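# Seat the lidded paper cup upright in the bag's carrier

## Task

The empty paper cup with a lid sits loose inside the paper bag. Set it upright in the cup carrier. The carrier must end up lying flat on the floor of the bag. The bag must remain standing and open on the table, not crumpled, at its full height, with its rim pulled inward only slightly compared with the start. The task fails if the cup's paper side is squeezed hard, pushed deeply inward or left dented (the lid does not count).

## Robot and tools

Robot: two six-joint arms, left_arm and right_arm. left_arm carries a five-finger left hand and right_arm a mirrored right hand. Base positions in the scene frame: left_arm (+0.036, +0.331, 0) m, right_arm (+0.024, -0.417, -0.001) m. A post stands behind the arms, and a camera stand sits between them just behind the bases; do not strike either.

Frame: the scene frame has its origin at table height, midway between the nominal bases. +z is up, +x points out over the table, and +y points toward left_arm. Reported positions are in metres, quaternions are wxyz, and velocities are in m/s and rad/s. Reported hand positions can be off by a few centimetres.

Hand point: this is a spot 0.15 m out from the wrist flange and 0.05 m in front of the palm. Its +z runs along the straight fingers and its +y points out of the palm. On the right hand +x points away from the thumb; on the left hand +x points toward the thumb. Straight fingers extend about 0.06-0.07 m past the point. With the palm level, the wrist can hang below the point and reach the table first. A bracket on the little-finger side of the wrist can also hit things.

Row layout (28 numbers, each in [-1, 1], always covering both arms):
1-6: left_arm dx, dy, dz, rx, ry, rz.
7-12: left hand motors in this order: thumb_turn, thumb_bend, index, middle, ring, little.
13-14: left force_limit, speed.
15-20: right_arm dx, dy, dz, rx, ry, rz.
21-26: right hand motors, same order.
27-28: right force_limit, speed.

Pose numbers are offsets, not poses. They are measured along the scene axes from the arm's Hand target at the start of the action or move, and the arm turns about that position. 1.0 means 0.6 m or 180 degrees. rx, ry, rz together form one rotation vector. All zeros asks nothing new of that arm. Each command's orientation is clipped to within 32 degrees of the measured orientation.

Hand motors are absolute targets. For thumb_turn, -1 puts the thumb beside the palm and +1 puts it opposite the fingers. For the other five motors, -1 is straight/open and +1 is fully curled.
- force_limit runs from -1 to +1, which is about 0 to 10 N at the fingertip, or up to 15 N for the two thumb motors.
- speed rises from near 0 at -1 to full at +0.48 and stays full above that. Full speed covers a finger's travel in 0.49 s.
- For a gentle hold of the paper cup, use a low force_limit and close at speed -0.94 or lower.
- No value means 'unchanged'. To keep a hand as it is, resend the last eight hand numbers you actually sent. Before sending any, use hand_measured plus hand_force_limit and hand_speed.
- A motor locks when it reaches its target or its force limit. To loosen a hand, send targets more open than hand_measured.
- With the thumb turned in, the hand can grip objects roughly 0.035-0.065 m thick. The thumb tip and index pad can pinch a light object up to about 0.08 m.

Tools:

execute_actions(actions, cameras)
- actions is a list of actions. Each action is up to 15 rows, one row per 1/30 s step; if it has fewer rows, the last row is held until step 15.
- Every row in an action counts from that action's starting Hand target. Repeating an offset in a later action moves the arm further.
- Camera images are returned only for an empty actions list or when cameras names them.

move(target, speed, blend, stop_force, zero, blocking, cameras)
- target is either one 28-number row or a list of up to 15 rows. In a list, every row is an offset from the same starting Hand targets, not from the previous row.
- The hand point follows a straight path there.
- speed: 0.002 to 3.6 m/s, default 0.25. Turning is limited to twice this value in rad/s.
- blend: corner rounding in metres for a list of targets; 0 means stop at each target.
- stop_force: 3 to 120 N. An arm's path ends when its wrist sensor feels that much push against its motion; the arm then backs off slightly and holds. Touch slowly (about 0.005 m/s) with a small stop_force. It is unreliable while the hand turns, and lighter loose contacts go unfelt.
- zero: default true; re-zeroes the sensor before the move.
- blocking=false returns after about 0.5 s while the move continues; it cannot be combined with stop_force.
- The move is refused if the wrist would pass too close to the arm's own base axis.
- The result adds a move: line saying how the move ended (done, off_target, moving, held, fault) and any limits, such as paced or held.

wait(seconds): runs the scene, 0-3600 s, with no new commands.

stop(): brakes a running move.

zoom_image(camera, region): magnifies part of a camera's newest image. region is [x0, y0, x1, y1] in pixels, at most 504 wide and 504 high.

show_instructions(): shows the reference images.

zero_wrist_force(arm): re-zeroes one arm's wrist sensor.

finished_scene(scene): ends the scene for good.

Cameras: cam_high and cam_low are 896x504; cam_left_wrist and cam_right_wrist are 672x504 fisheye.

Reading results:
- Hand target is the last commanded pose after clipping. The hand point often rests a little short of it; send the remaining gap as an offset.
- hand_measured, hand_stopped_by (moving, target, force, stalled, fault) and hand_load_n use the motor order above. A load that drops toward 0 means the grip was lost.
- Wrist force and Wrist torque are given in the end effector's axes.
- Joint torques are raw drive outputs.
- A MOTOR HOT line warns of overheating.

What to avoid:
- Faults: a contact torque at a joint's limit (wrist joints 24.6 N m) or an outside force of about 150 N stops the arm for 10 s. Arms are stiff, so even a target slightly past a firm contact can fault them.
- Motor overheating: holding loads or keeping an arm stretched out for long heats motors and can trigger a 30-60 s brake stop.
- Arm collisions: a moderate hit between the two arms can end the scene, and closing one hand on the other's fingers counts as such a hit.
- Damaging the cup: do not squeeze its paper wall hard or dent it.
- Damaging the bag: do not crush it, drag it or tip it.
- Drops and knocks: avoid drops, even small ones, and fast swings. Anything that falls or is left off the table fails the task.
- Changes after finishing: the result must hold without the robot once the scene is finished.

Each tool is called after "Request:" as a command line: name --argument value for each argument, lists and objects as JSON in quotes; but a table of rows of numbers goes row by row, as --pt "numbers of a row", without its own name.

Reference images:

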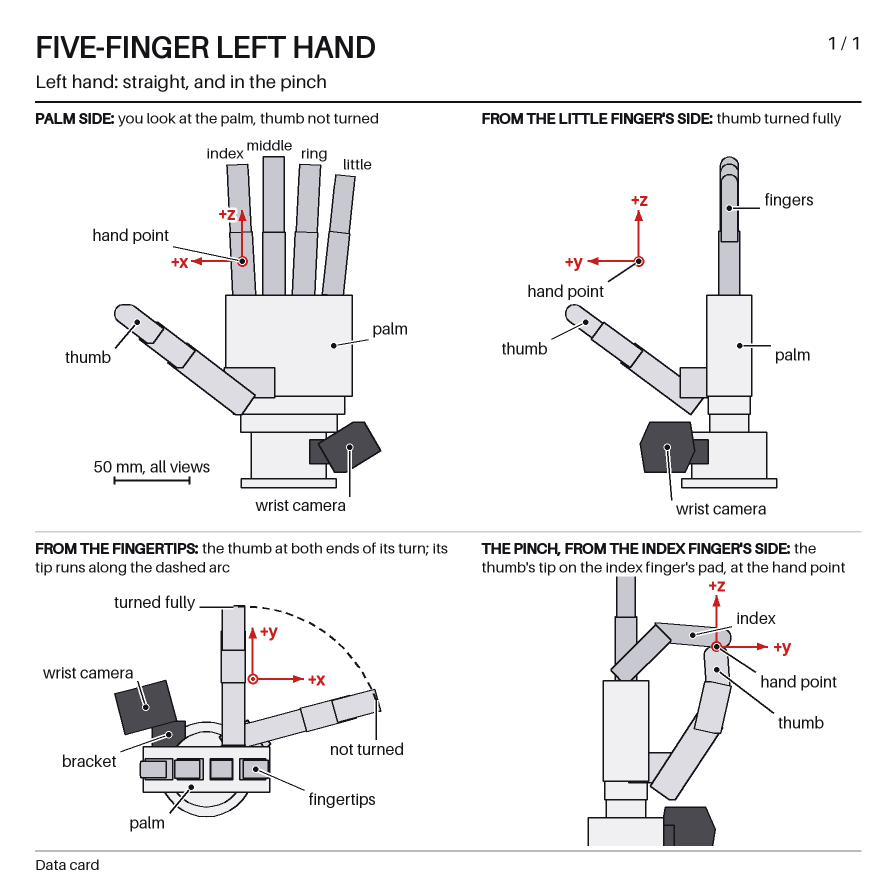

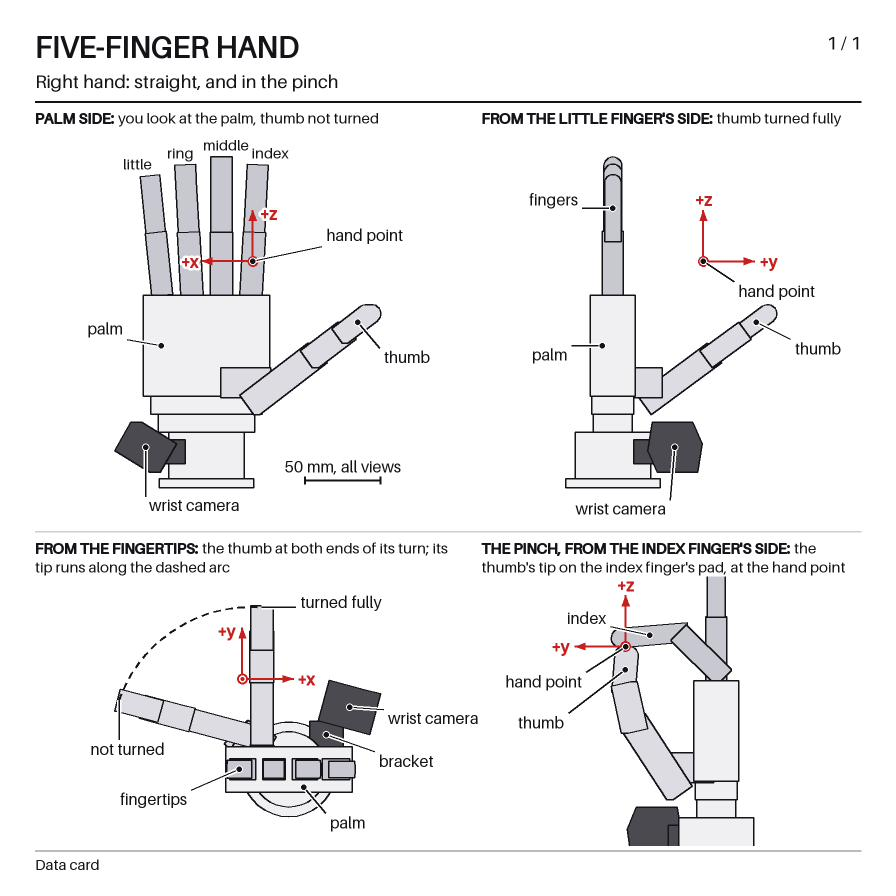

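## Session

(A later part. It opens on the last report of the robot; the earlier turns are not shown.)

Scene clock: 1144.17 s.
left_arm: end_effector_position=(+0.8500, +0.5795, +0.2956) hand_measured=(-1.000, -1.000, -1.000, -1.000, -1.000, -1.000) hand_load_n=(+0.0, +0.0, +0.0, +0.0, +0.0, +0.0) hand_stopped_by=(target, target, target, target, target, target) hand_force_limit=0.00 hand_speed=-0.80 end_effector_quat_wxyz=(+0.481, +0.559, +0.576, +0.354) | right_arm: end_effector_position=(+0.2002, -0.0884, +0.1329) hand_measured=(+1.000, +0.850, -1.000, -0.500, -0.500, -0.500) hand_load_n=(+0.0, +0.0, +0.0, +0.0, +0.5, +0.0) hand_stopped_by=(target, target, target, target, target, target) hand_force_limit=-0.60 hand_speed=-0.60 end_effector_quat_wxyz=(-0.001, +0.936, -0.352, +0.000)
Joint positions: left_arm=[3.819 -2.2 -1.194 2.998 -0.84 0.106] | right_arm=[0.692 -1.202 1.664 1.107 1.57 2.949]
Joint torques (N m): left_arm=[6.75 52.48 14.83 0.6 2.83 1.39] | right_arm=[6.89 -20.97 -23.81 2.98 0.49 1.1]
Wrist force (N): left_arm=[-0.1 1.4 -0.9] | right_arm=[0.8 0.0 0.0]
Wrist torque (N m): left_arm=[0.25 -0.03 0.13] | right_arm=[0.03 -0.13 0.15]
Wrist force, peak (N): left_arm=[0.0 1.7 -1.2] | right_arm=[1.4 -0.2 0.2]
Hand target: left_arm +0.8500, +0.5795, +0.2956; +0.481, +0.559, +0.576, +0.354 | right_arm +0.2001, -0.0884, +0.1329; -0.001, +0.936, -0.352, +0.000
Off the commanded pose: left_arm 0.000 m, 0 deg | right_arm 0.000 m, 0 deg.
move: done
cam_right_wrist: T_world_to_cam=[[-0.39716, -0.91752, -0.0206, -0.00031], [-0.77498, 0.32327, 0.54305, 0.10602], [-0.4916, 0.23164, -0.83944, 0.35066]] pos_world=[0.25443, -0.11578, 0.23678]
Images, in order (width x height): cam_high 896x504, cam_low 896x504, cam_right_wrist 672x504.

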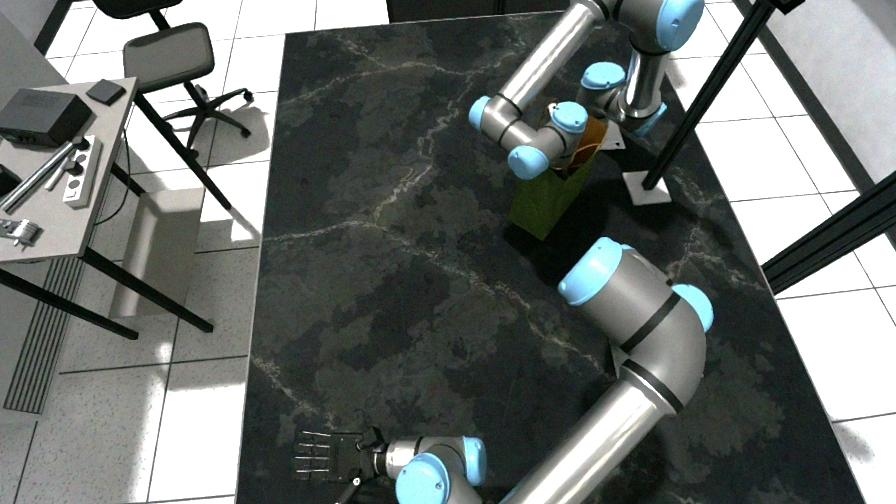

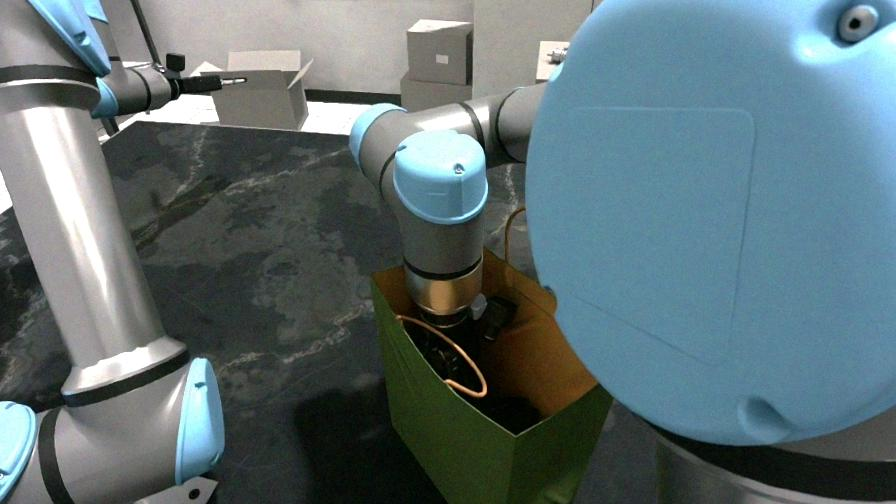

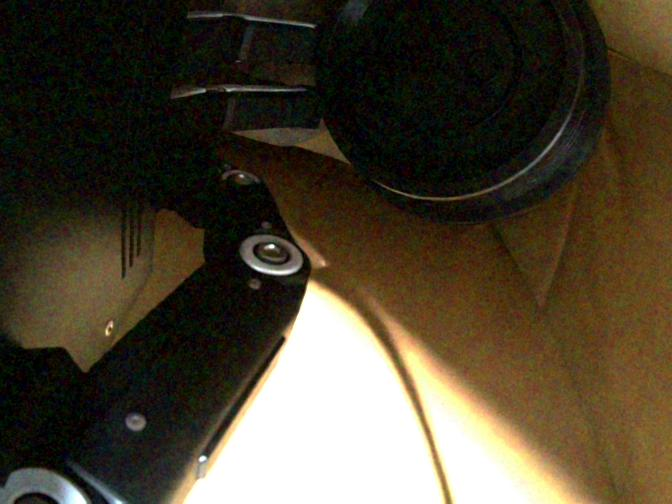

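Request:
move --target '[0,0,0,0,0,0, -1,-1,-1,-1,-1,-1,0,-0.8, 0,0,0.025,0,0,0,1,0.85,-1,-0.5,-0.5,-0.5,-0.6,-0.6]' --speed 0.02 --stop_force 3 --cameras '["cam_low","cam_right_wrist"]'

Request:
zoom_image --camera "cam_right_wrist" --region '[170, 0, 670, 300]'

Scene clock: 1166.03 s.
left_arm: end_effector_position=(+0.8500, +0.5795, +0.2956) hand_measured=(-1.000, -1.000, -1.000, -1.000, -1.000, -1.000) hand_load_n=(+0.0, +0.0, +0.0, +0.0, +0.0, +0.0) hand_stopped_by=(target, target, target, target, target, target) hand_force_limit=0.00 hand_speed=-0.80 end_effector_quat_wxyz=(+0.481, +0.559, +0.576, +0.354) | right_arm: end_effector_position=(+0.2001, -0.0884, +0.1479) hand_measured=(+1.000, +0.850, -1.000, -0.500, -0.500, -0.500) hand_load_n=(+0.0, +0.0, +0.0, +0.0, +0.0, +0.0) hand_stopped_by=(target, target, target, target, target, target) hand_force_limit=-0.60 hand_speed=-0.60 end_effector_quat_wxyz=(-0.001, +0.936, -0.352, +0.000)
Joint positions: left_arm=[3.819 -2.2 -1.194 2.998 -0.84 0.106] | right_arm=[0.692 -1.217 1.644 1.143 1.57 2.949]
Joint torques (N m): left_arm=[6.17 52.1 14.42 0.69 3 1.26] | right_arm=[6.47 -21.89 -6.19 0.84 -1.94 0.92]
Wrist force (N): left_arm=[-0.3 1.2 -1.3] | right_arm=[1.1 0.3 0.0]
Wrist torque (N m): left_arm=[0.25 -0.02 0.13] | right_arm=[0.06 -0.17 0.19]
Wrist force, peak (N): left_arm=[0.0 1.8 -1.0] | right_arm=[1.4 -0.1 0.5]
Hand target: left_arm +0.8500, +0.5795, +0.2956; +0.481, +0.559, +0.576, +0.354 | right_arm +0.2001, -0.0884, +0.1479; -0.001, +0.936, -0.352, +0.000
Off the commanded pose: left_arm 0.000 m, 0 deg | right_arm 0.000 m, 0 deg.
move: done
cam_right_wrist: T_world_to_cam=[[-0.39714, -0.91753, -0.02056, -0.00001], [-0.77494, 0.32325, 0.54312, 0.09785], [-0.49168, 0.23163, -0.8394, 0.36326]] pos_world=[0.25443, -0.11578, 0.25178]

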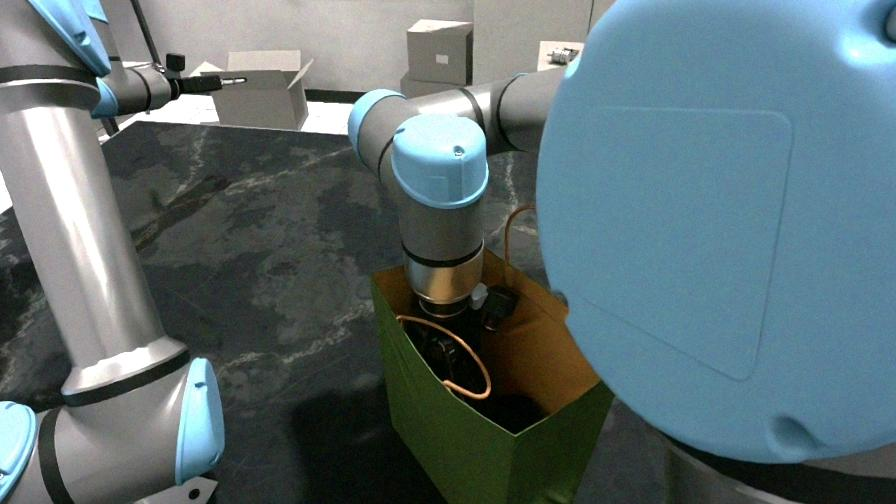

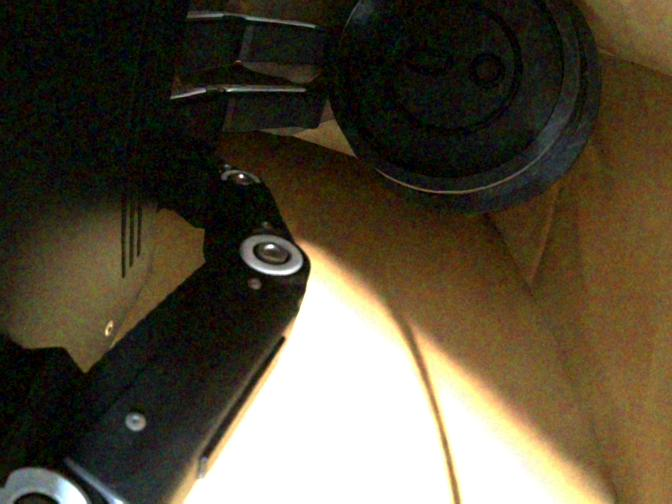

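Scaled by 1.008 from the camera's image (finer frame: 960x720).

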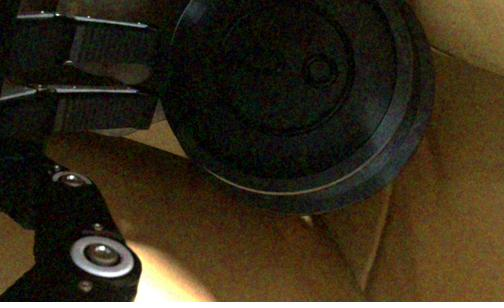

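Request:
move --target '[0,0,0,0,0,0, -1,-1,-1,-1,-1,-1,0,-0.8, 0,0,0.05,0,0,0,1,0.85,-1,-0.5,-0.5,-0.5,-0.6,-0.6]' --speed 0.02 --stop_force 3 --cameras '["cam_low","cam_right_wrist"]'

Scene clock: 1173.73 s.
left_arm: end_effector_position=(+0.8500, +0.5795, +0.2956) hand_measured=(-1.000, -1.000, -1.000, -1.000, -1.000, -1.000) hand_load_n=(+0.0, +0.0, +0.0, +0.0, +0.0, +0.0) hand_stopped_by=(target, target, target, target, target, target) hand_force_limit=0.00 hand_speed=-0.80 end_effector_quat_wxyz=(+0.481, +0.559, +0.576, +0.354) | right_arm: end_effector_position=(+0.2001, -0.0884, +0.1779) hand_measured=(+1.000, +0.850, -1.000, -0.500, -0.500, -0.500) hand_load_n=(+0.0, +0.0, +0.0, +0.5, +0.0, +0.0) hand_stopped_by=(target, target, target, target, target, target) hand_force_limit=-0.60 hand_speed=-0.60 end_effector_quat_wxyz=(-0.001, +0.936, -0.352, +0.000)
Joint positions: left_arm=[3.819 -2.2 -1.194 2.998 -0.84 0.106] | right_arm=[0.692 -1.244 1.598 1.215 1.57 2.949]
Joint torques (N m): left_arm=[6.21 52.28 14.58 0.8 2.88 1.34] | right_arm=[4.72 -20.92 -6.25 0.69 -0.9 0.98]
Wrist force (N): left_arm=[-0.1 0.9 -0.9] | right_arm=[1.1 0.3 0.2]
Wrist torque (N m): left_arm=[0.19 -0.04 0.15] | right_arm=[0.05 -0.17 0.19]
Wrist force, peak (N): left_arm=[0.1 1.6 -1.4] | right_arm=[1.5 0.5 0.6]
Hand target: left_arm +0.8500, +0.5795, +0.2956; +0.481, +0.559, +0.576, +0.354 | right_arm +0.2001, -0.0884, +0.1779; -0.001, +0.936, -0.352, +0.000
Off the commanded pose: left_arm 0.000 m, 0 deg | right_arm 0.000 m, 0 deg.
move: done
cam_right_wrist: T_world_to_cam=[[-0.39714, -0.91753, -0.02056, 0.0006], [-0.77494, 0.32325, 0.54312, 0.08156], [-0.49168, 0.23163, -0.8394, 0.38844]] pos_world=[0.25443, -0.11578, 0.28178]

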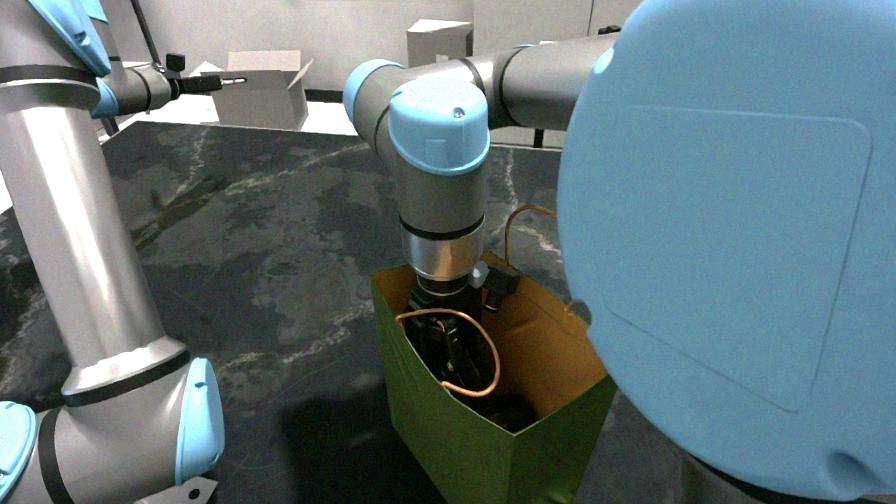

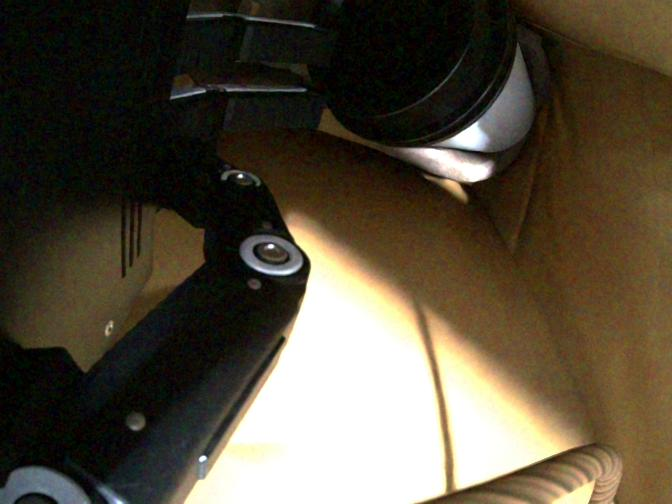

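Request:
zoom_image --camera "cam_right_wrist" --region '[300, 0, 600, 220]'

Scaled by 1.680 from the camera's image (finer frame: 960x720).

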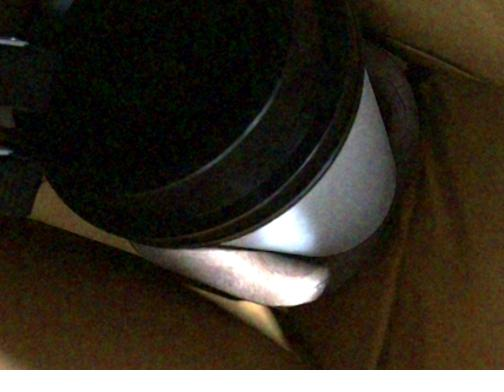

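Request:
move --target '[0,0,0,0,0,0, -1,-1,-1,-1,-1,-1,0,-0.8, 0.0121,-0.0115,0.05,0,0,0,1,0.85,-1,-1,-1,-1,-0.6,-0.5]' --speed 0.03

Request:
move --target '[0,0,0,0,0,0, -1,-1,-1,-1,-1,-1,0,-0.8, -0.0459,-0.0483,0,0,0,0,1,0.85,-1,-1,-1,-1,-0.6,-0.5]' --speed 0.03 --cameras '["cam_low","cam_right_wrist"]'

Request:
zoom_image --camera "cam_right_wrist" --region '[170, 0, 670, 300]'

Scene clock: 1330.77 s.
left_arm: end_effector_position=(+0.8500, +0.5795, +0.2956) hand_measured=(-1.000, -1.000, -1.000, -1.000, -1.000, -1.000) hand_load_n=(+0.0, +0.0, +0.0, +0.0, +0.0, +0.0) hand_stopped_by=(target, target, target, target, target, target) hand_force_limit=0.00 hand_speed=-0.80 end_effector_quat_wxyz=(+0.481, +0.559, +0.576, +0.354) | right_arm: end_effector_position=(+0.2075, -0.0953, +0.2080) hand_measured=(+1.000, +0.850, -1.000, -1.000, -1.000, -1.000) hand_load_n=(+0.0, +0.0, +0.0, +0.0, +0.0, +0.0) hand_stopped_by=(target, target, target, target, target, target) hand_force_limit=-0.60 hand_speed=-0.50 end_effector_quat_wxyz=(-0.001, +0.936, -0.352, +0.000) end_effector_velocity=(+0.000, +0.001, -0.002) end_effector_angular_velocity=(+0.002, -0.001, +0.000)
Joint positions: left_arm=[3.819 -2.2 -1.194 2.998 -0.84 0.106] | right_arm=[0.668 -1.27 1.552 1.287 1.57 2.925]
Joint velocities: left_arm=[within noise] | right_arm=[0.002 0.001 0.004 -0.007 -0.001 0.002]
Joint torques (N m): left_arm=[5.73 52.46 14.42 0.95 2.79 1.24] | right_arm=[7.32 -19.91 -6.38 0.6 -1.71 1.03]
Wrist force (N): left_arm=[0.0 1.5 -1.0] | right_arm=[1.2 0.5 0.4]
Wrist torque (N m): left_arm=[0.28 -0.07 0.14] | right_arm=[0.04 -0.19 0.20]
Wrist force, peak (N): left_arm=[-0.3 1.9 -1.1] | right_arm=[1.6 0.1 0.2]
Hand target: left_arm +0.8500, +0.5795, +0.2956; +0.481, +0.559, +0.576, +0.354 | right_arm +0.2074, -0.0953, +0.2079; -0.001, +0.936, -0.352, +0.000
Off the commanded pose: left_arm 0.000 m, 0 deg | right_arm 0.000 m, 0 deg.
move: done

Scene clock: 1332.37 s.
left_arm: end_effector_position=(+0.8500, +0.5795, +0.2956) hand_measured=(-1.000, -1.000, -1.000, -1.000, -1.000, -1.000) hand_load_n=(+0.5, +0.0, +0.0, +0.0, +0.0, +0.0) hand_stopped_by=(target, target, target, target, target, target) hand_force_limit=0.00 hand_speed=-0.80 end_effector_quat_wxyz=(+0.481, +0.559, +0.576, +0.354) | right_arm: end_effector_position=(+0.1799, -0.1243, +0.2079) hand_measured=(+1.000, +0.850, -1.000, -1.000, -1.000, -1.000) hand_load_n=(+0.0, +0.0, +0.0, +0.0, +0.0, +0.0) hand_stopped_by=(target, target, target, target, target, target) hand_force_limit=-0.60 hand_speed=-0.50 end_effector_quat_wxyz=(-0.001, +0.936, -0.352, +0.000) end_effector_velocity=(+0.003, +0.001, +0.001) end_effector_angular_velocity=(+0.002, -0.003, -0.003)
Joint positions: left_arm=[3.819 -2.2 -1.194 2.998 -0.84 0.106] | right_arm=[0.648 -1.364 1.674 1.26 1.57 2.905]
Joint velocities: left_arm=[within noise] | right_arm=[-0.003 0.003 -0.007 0.001 0 0]
Joint torques (N m): left_arm=[5.72 52.11 14.52 0.84 2.68 1.25] | right_arm=[3.9 -17.65 -24.22 2.82 -2.16 0.63]
Wrist force (N): left_arm=[0.1 1.6 -1.0] | right_arm=[1.1 0.0 0.2]
Wrist torque (N m): left_arm=[0.29 -0.07 0.14] | right_arm=[-0.02 -0.17 0.19]
Wrist force, peak (N): left_arm=[0.0 1.7 -1.3] | right_arm=[1.3 0.1 0.5]
Hand target: left_arm +0.8500, +0.5795, +0.2956; +0.481, +0.559, +0.576, +0.354 | right_arm +0.1799, -0.1243, +0.2079; -0.001, +0.936, -0.352, +0.000
Off the commanded pose: left_arm 0.000 m, 0 deg | right_arm 0.000 m, 0 deg.
move: done
cam_right_wrist: T_world_to_cam=[[-0.39713, -0.91753, -0.02073, -0.03982], [-0.775, 0.32318, 0.54308, 0.06118], [-0.49159, 0.23174, -0.83943, 0.41198]] pos_world=[0.23413, -0.15178, 0.31178]

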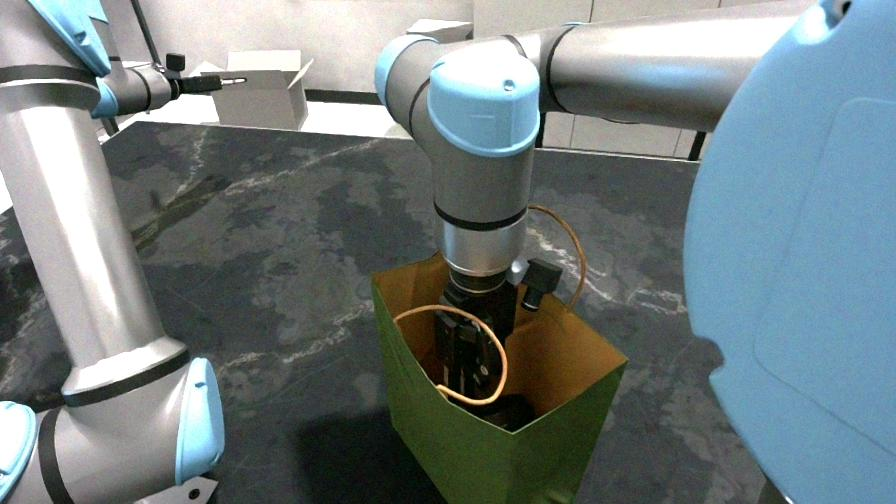

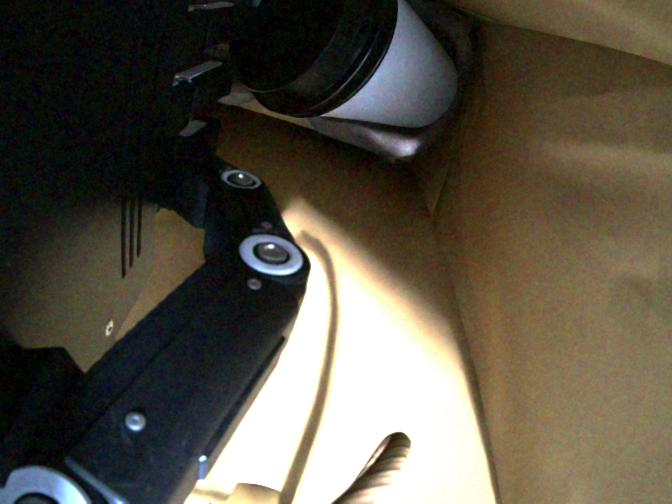

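Scaled by 1.008 from the camera's image (finer frame: 960x720).

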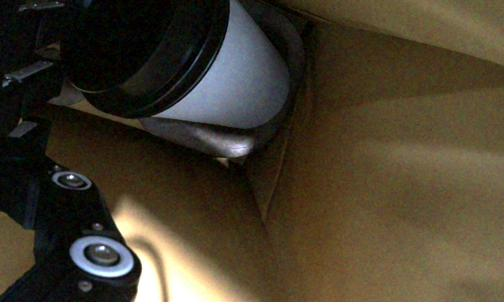

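Request:
move --target '[0,0,0,0,0,0, -1,-1,-1,-1,-1,-1,0,-0.8, -0.0287,-0.0302,0,0,0,0,1,0.85,-1,-1,-1,-1,-0.6,-0.5]' --speed 0.02 --stop_force 3 --cameras '["cam_low","cam_right_wrist"]'

Request:
zoom_image --camera "cam_right_wrist" --region '[170, 0, 670, 300]'

Scene clock: 1347.17 s.
left_arm: end_effector_position=(+0.8500, +0.5795, +0.2956) hand_measured=(-1.000, -1.000, -1.000, -1.000, -1.000, -1.000) hand_load_n=(+0.0, +0.0, +0.0, +0.0, +0.0, +0.0) hand_stopped_by=(target, target, target, target, target, target) hand_force_limit=0.00 hand_speed=-0.80 end_effector_quat_wxyz=(+0.481, +0.559, +0.576, +0.354) | right_arm: end_effector_position=(+0.1626, -0.1424, +0.2079) hand_measured=(+1.000, +0.850, -1.000, -1.000, -1.000, -1.000) hand_load_n=(+0.0, +0.0, +0.0, +0.0, +0.0, +0.0) hand_stopped_by=(target, target, target, target, target, target) hand_force_limit=-0.60 hand_speed=-0.50 end_effector_quat_wxyz=(-0.001, +0.936, -0.352, +0.000)
Joint positions: left_arm=[3.819 -2.2 -1.194 2.998 -0.84 0.106] | right_arm=[0.634 -1.424 1.745 1.248 1.57 2.891]
Joint torques (N m): left_arm=[6.19 52.47 14.53 0.9 2.77 1.15] | right_arm=[7.91 -13.98 -24.52 3.2 -1.62 1.19]
Wrist force (N): left_arm=[-0.1 1.3 -1.1] | right_arm=[0.9 0.3 0.2]
Wrist torque (N m): left_arm=[0.25 -0.04 0.14] | right_arm=[0.02 -0.13 0.17]
Wrist force, peak (N): left_arm=[0.0 1.8 -1.3] | right_arm=[1.6 0.4 0.3]
Hand target: left_arm +0.8500, +0.5795, +0.2956; +0.481, +0.559, +0.576, +0.354 | right_arm +0.1626, -0.1424, +0.2079; -0.001, +0.936, -0.352, +0.000
Off the commanded pose: left_arm 0.000 m, 0 deg | right_arm 0.000 m, 0 deg.
move: done
cam_right_wrist: T_world_to_cam=[[-0.39716, -0.91752, -0.0206, -0.0632], [-0.77498, 0.32327, 0.54305, 0.05369], [-0.4916, 0.23164, -0.83944, 0.40769]] pos_world=[0.21693, -0.16978, 0.31178]

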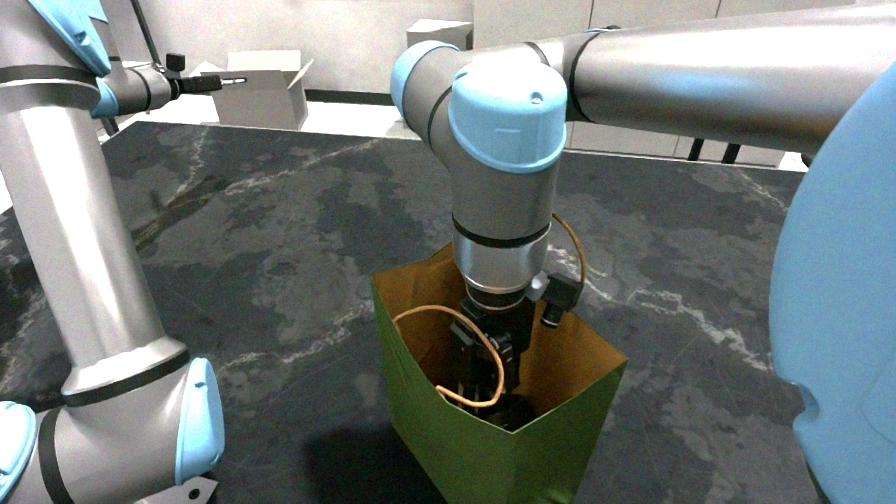

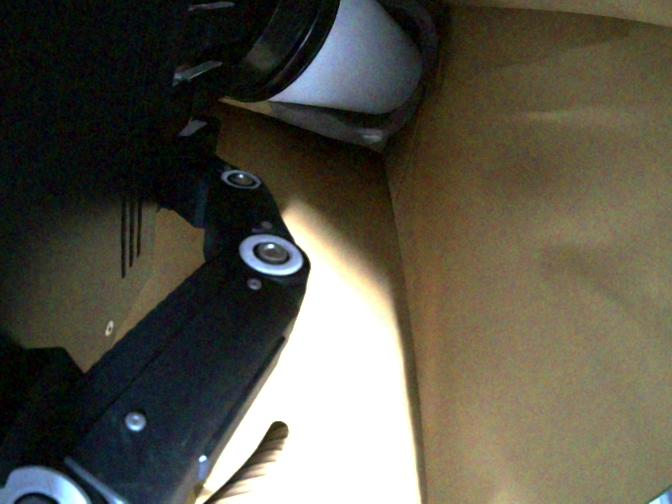

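Scaled by 1.008 from the camera's image (finer frame: 960x720).

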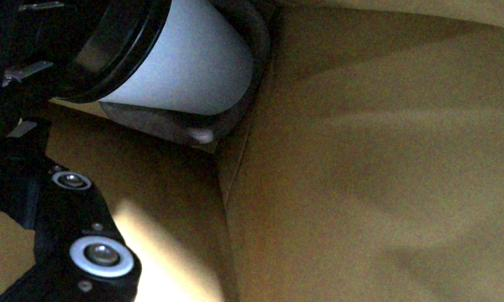

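Request:
move --pt "0 0 0 0 0 0 -1 -1 -1 -1 -1 -1 0 -0.8 0 0 0.05 0 0 0 1 0.85 -1 -1 -1 -1 -0.6 -0.5" --pt "0 0 0 0 0 0 -1 -1 -1 -1 -1 -1 0 -0.8 -0.0321 -0.0338 0.05 0 0 0 1 0.85 -1 -1 -1 -1 -0.6 -0.5" --speed 0.03 --cameras '["cam_low","cam_right_wrist","cam_high"]'

Request:
zoom_image --camera "cam_right_wrist" --region '[170, 0, 670, 300]'

Scene clock: 1395.97 s.
left_arm: end_effector_position=(+0.8500, +0.5795, +0.2956) hand_measured=(-1.000, -1.000, -1.000, -1.000, -1.000, -1.000) hand_load_n=(+0.0, +0.0, +0.0, +0.0, +0.0, +0.0) hand_stopped_by=(target, target, target, target, target, target) hand_force_limit=0.00 hand_speed=-0.80 end_effector_quat_wxyz=(+0.481, +0.559, +0.576, +0.354) | right_arm: end_effector_position=(+0.1434, -0.1627, +0.2379) hand_measured=(+1.000, +0.850, -1.000, -1.000, -1.000, -1.000) hand_load_n=(+0.0, +0.0, +0.0, +0.0, +0.0, +0.0) hand_stopped_by=(target, target, target, target, target, target) hand_force_limit=-0.60 hand_speed=-0.50 end_effector_quat_wxyz=(-0.001, +0.936, -0.352, +0.000) end_effector_velocity=(+0.002, +0.002, +0.000) end_effector_angular_velocity=(+0.002, -0.002, -0.001)
Joint positions: left_arm=[3.819 -2.2 -1.194 2.998 -0.84 0.106] | right_arm=[0.614 -1.513 1.765 1.317 1.57 2.871]
Joint velocities: left_arm=[within noise] | right_arm=[0.001 0.004 -0.006 -0.001 -0.001 0.001]
Joint torques (N m): left_arm=[6.2 51.7 14.57 0.78 2.7 1.07] | right_arm=[6.65 -11.61 -25.48 1.38 -0.65 1.01]
Wrist force (N): left_arm=[-0.1 1.5 -1.2] | right_arm=[1.2 0.2 0.1]
Wrist torque (N m): left_arm=[0.28 -0.05 0.14] | right_arm=[0.02 -0.18 0.18]
Wrist force, peak (N): left_arm=[0.0 1.8 -1.3] | right_arm=[1.6 0.1 -0.1]
Hand target: left_arm +0.8500, +0.5795, +0.2956; +0.481, +0.559, +0.576, +0.354 | right_arm +0.1434, -0.1627, +0.2379; -0.001, +0.936, -0.352, +0.000
Off the commanded pose: left_arm 0.000 m, 0 deg | right_arm 0.000 m, 0 deg.
move: done
cam_right_wrist: T_world_to_cam=[[-0.39714, -0.91753, -0.02056, -0.08898], [-0.77494, 0.32325, 0.54312, 0.029], [-0.49168, 0.23163, -0.8394, 0.42811]] pos_world=[0.19763, -0.19018, 0.34178]
Images, in order (width x height): cam_high 896x504, cam_low 896x504, cam_right_wrist 672x504.

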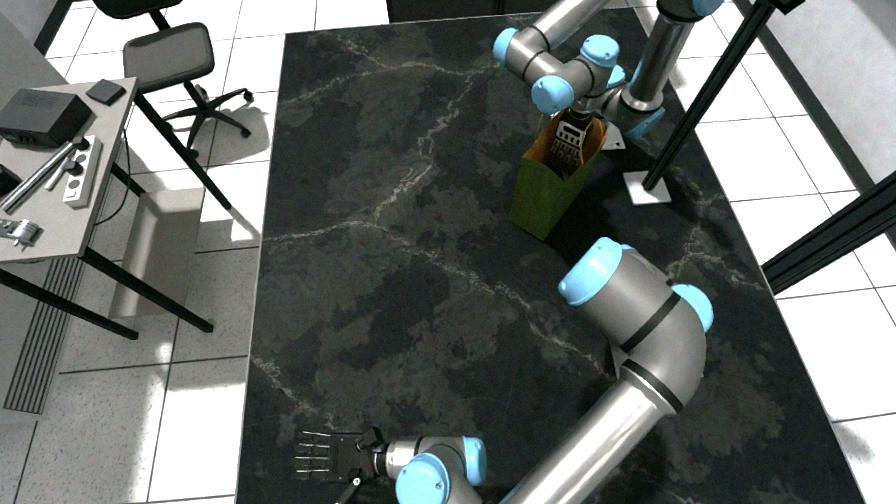

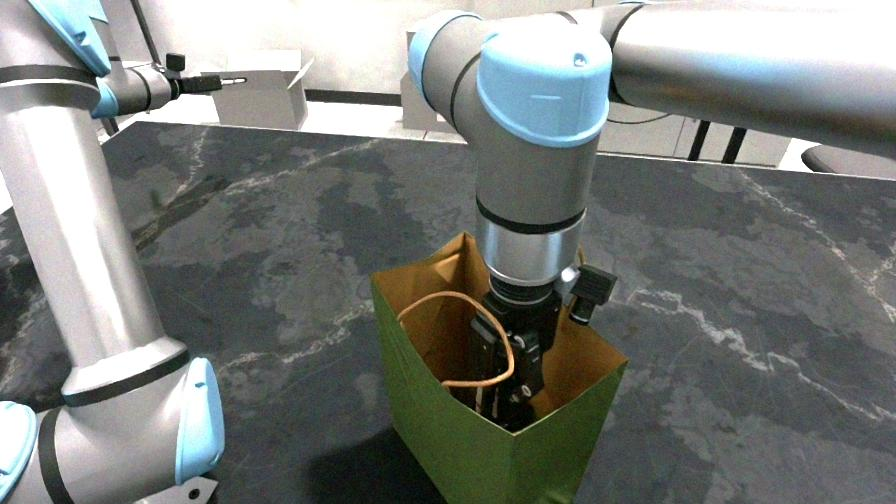

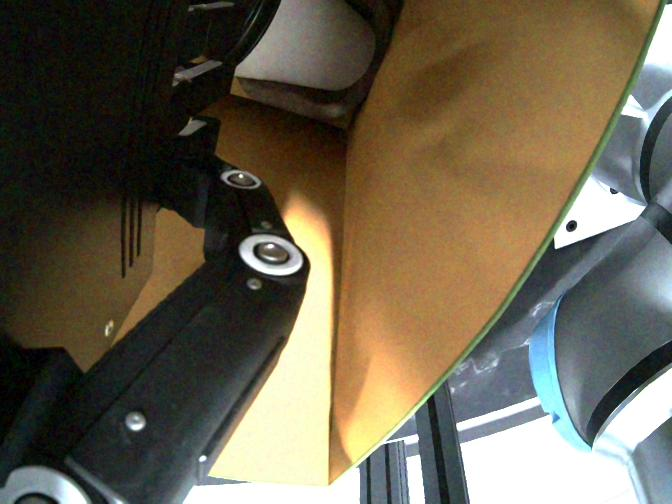

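Scaled by 1.008 from the camera's image (finer frame: 960x720).

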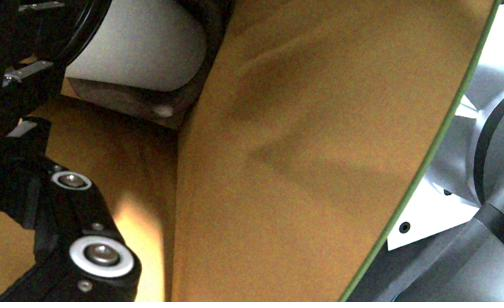

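Request:
move --target '[0,0,0,0,0,0, -1,-1,-1,-1,-1,-1,0,-0.8, -0.0115,-0.0121,-0.055,0,0,0,1,0.85,-1,-1,-1,-1,-0.6,-0.5]' --speed 0.01 --stop_force 3 --cameras '["cam_low","cam_right_wrist","cam_high"]'

Request:
zoom_image --camera "cam_right_wrist" --region '[170, 0, 670, 300]'

Scene clock: 1409.67 s.
left_arm: end_effector_position=(+0.8500, +0.5795, +0.2956) hand_measured=(-1.000, -1.000, -1.000, -1.000, -1.000, -1.000) hand_load_n=(+0.0, +0.0, +0.0, +0.0, +0.0, +0.0) hand_stopped_by=(target, target, target, target, target, target) hand_force_limit=0.00 hand_speed=-0.80 end_effector_quat_wxyz=(+0.481, +0.559, +0.576, +0.354) | right_arm: end_effector_position=(+0.1365, -0.1699, +0.2049) hand_measured=(+1.000, +0.850, -1.000, -1.000, -1.000, -1.000) hand_load_n=(+0.0, +0.0, +0.0, +0.0, +0.0, +0.0) hand_stopped_by=(target, target, target, target, target, target) hand_force_limit=-0.60 hand_speed=-0.50 end_effector_quat_wxyz=(-0.001, +0.936, -0.352, +0.000)
Joint positions: left_arm=[3.819 -2.2 -1.194 2.998 -0.84 0.106] | right_arm=[0.607 -1.514 1.854 1.229 1.57 2.864]
Joint torques (N m): left_arm=[6.11 52.31 14.96 0.83 2.69 1.03] | right_arm=[-4.01 -10.43 -24.77 3.59 -2.17 0.2]
Wrist force (N): left_arm=[0.1 1.6 -1.2] | right_arm=[0.8 -0.1 0.2]
Wrist torque (N m): left_arm=[0.31 -0.08 0.13] | right_arm=[-0.04 -0.12 0.14]
Wrist force, peak (N): left_arm=[0.1 1.8 -1.6] | right_arm=[1.7 0.3 0.2]
Hand target: left_arm +0.8500, +0.5795, +0.2956; +0.481, +0.559, +0.576, +0.354 | right_arm +0.1365, -0.1699, +0.2049; -0.001, +0.936, -0.352, +0.000
Off the commanded pose: left_arm 0.000 m, 0 deg | right_arm 0.000 m, 0 deg.
move: done
cam_right_wrist: T_world_to_cam=[[-0.39714, -0.91753, -0.02056, -0.09901], [-0.77494, 0.32325, 0.54312, 0.0439], [-0.49168, 0.23163, -0.8394, 0.39869]] pos_world=[0.19073, -0.19738, 0.30878]
Images, in order (width x height): cam_high 896x504, cam_low 896x504, cam_right_wrist 672x504.

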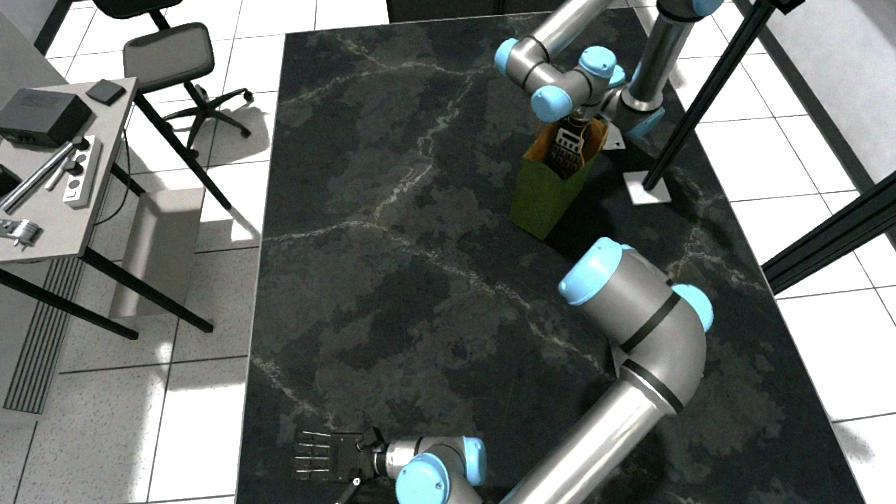

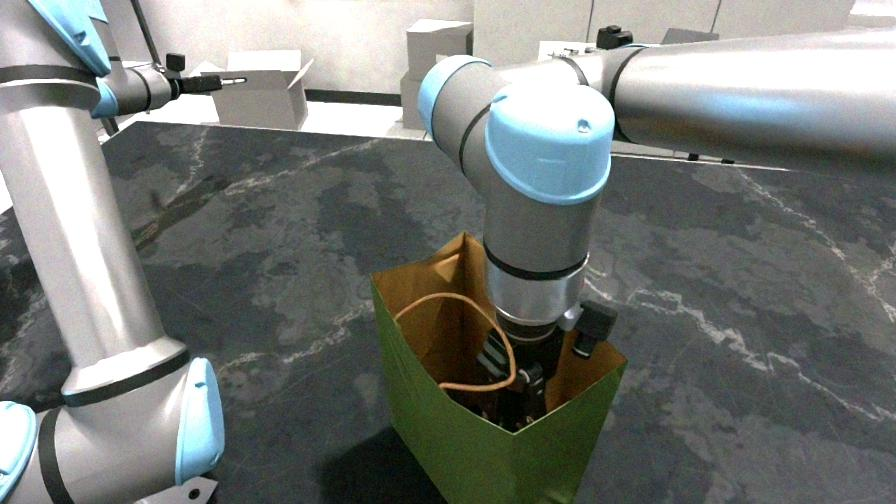

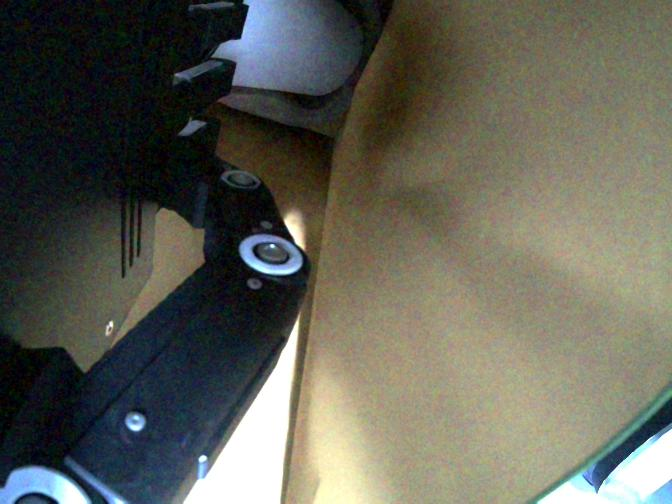

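Scaled by 1.008 from the camera's image (finer frame: 960x720).

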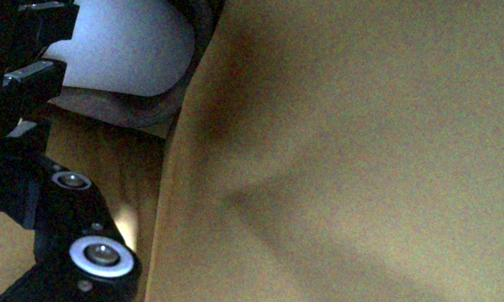

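Request:
move --pt "0 0 0 0 0 0 -1 -1 -1 -1 -1 -1 0 -0.8 0 0 0.1 0 0 0 1 0.85 -1 -1 -1 -1 -0.6 -0.5" --pt "0 0 0 0 0 0 -1 -1 -1 -1 -1 -1 0 -0.8 0.03 0.03 0.43 0 0 0 1 0.85 -1 -1 -1 -1 -0.6 -0.5" --pt "0 0 0 0 0 0 -1 -1 -1 -1 -1 -1 0 -0.8 0.156 0.083 0.46 -0.0779 -0.1655 0 1 0.85 -1 -1 -1 -1 -0.6 -0.5" --speed '[0.05,0.12,0.2]' --blend '[0.01,0.02,0]' --cameras '["cam_low","cam_right_wrist","cam_high"]'

Request:
zoom_image --camera "cam_right_wrist" --region '[200, 120, 500, 370]'

Scene clock: 1453.00 s.
left_arm: end_effector_position=(+0.8500, +0.5795, +0.2956) hand_measured=(-1.000, -1.000, -1.000, -1.000, -1.000, -1.000) hand_load_n=(+0.0, +0.0, +0.0, +0.0, +0.0, +0.0) hand_stopped_by=(target, target, target, target, target, target) hand_force_limit=0.00 hand_speed=-0.80 end_effector_quat_wxyz=(+0.481, +0.559, +0.576, +0.354) | right_arm: end_effector_position=(+0.2189, -0.1248, +0.4783) hand_measured=(+1.000, +0.850, -1.000, -1.000, -1.000, -1.000) hand_load_n=(+0.0, +0.0, +0.0, +0.0, +0.0, +0.0) hand_stopped_by=(target, target, target, target, target, target) hand_force_limit=-0.60 hand_speed=-0.50 end_effector_quat_wxyz=(+0.018, +0.908, -0.342, +0.242)
Joint positions: left_arm=[3.819 -2.2 -1.194 2.998 -0.84 0.106] | right_arm=[0.886 -1.294 0.859 1.857 2.04 3.107]
Joint torques (N m): left_arm=[6.54 52.46 15.04 0.93 2.58 0.98] | right_arm=[8.55 -18.76 -21.97 1.56 3.09 1.17]
Wrist force (N): left_arm=[0.0 1.4 -1.3] | right_arm=[0.5 0.6 -0.6]
Wrist torque (N m): left_arm=[0.28 -0.06 0.14] | right_arm=[0.10 -0.10 0.13]
Wrist force, peak (N): left_arm=[-0.1 1.7 -1.6] | right_arm=[1.7 0.5 0.2]
Hand target: left_arm +0.8500, +0.5795, +0.2956; +0.481, +0.559, +0.576, +0.354 | right_arm +0.2189, -0.1247, +0.4783; +0.018, +0.908, -0.342, +0.242 (not the last commanded pose)
Off the commanded pose: left_arm 0.000 m, 0 deg | right_arm 0.012 m, 5 deg.
move: held (right_arm; a check stopped the path); path passed 2 of 3 targets; limits=held
pose unreachable (right arm): on one or more control steps of this call, first in action 0 (counted from 0), this arm could not follow its commanded pose, so it was not sent that pose on those steps. It may still have moved: this result reports where it is.
cause: moving toward the commanded pose would bring two parts of the arm too close to each other (joints 4 (wrist 1) to 6 (wrist 3) lie between them).
cam_right_wrist: T_world_to_cam=[[-0.39151, -0.92017, -0.00407, -0.02862], [-0.91702, 0.3898, 0.08452, 0.20338], [-0.07618, 0.03682, -0.99641, 0.61815]] pos_world=[0.22239, -0.12837, 0.59863]
Images, in order (width x height): cam_high 896x504, cam_low 896x504, cam_right_wrist 672x504.

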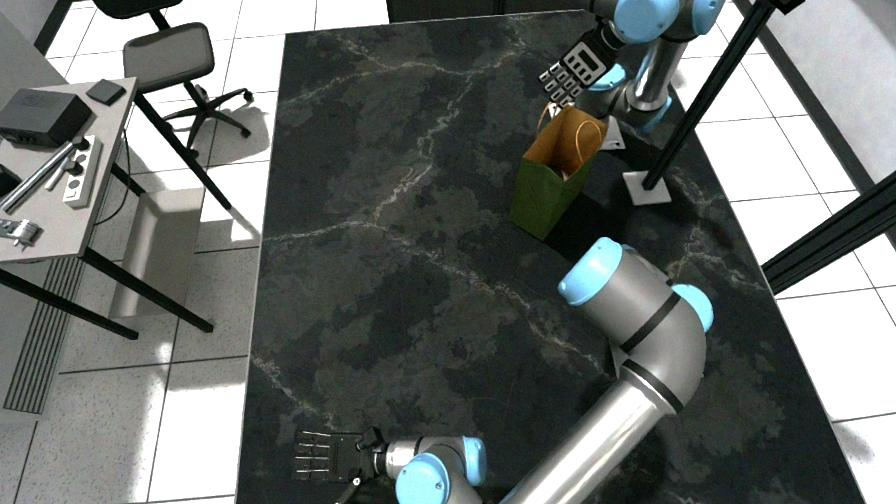

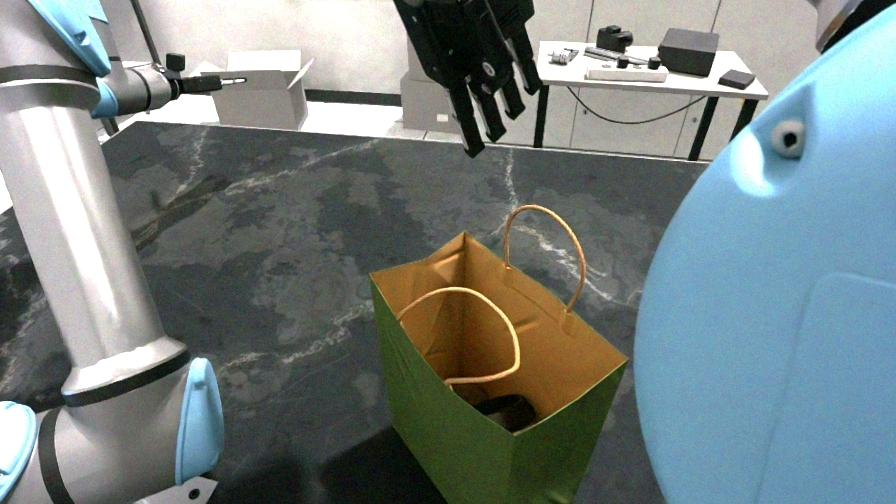

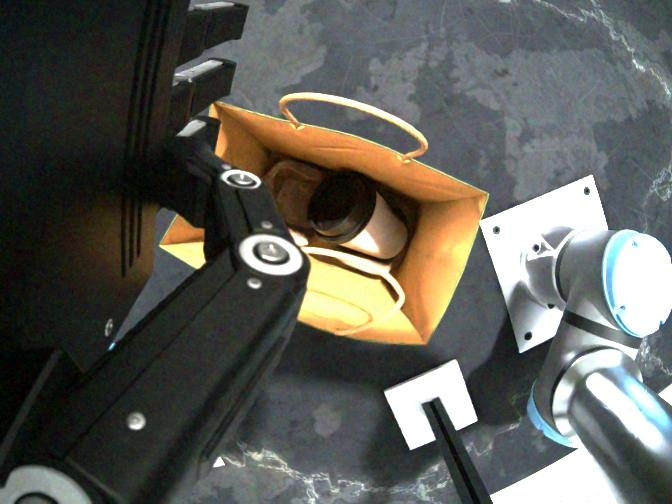

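Scaled by 1.680 from the camera's image (finer frame: 960x720).

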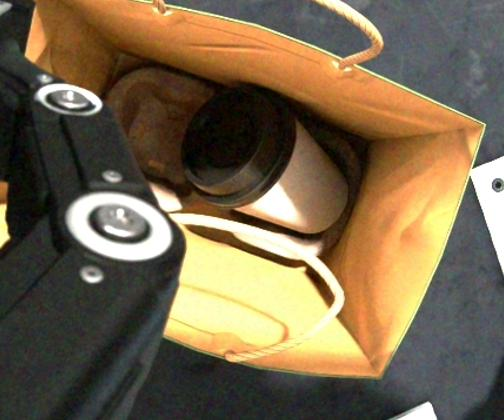

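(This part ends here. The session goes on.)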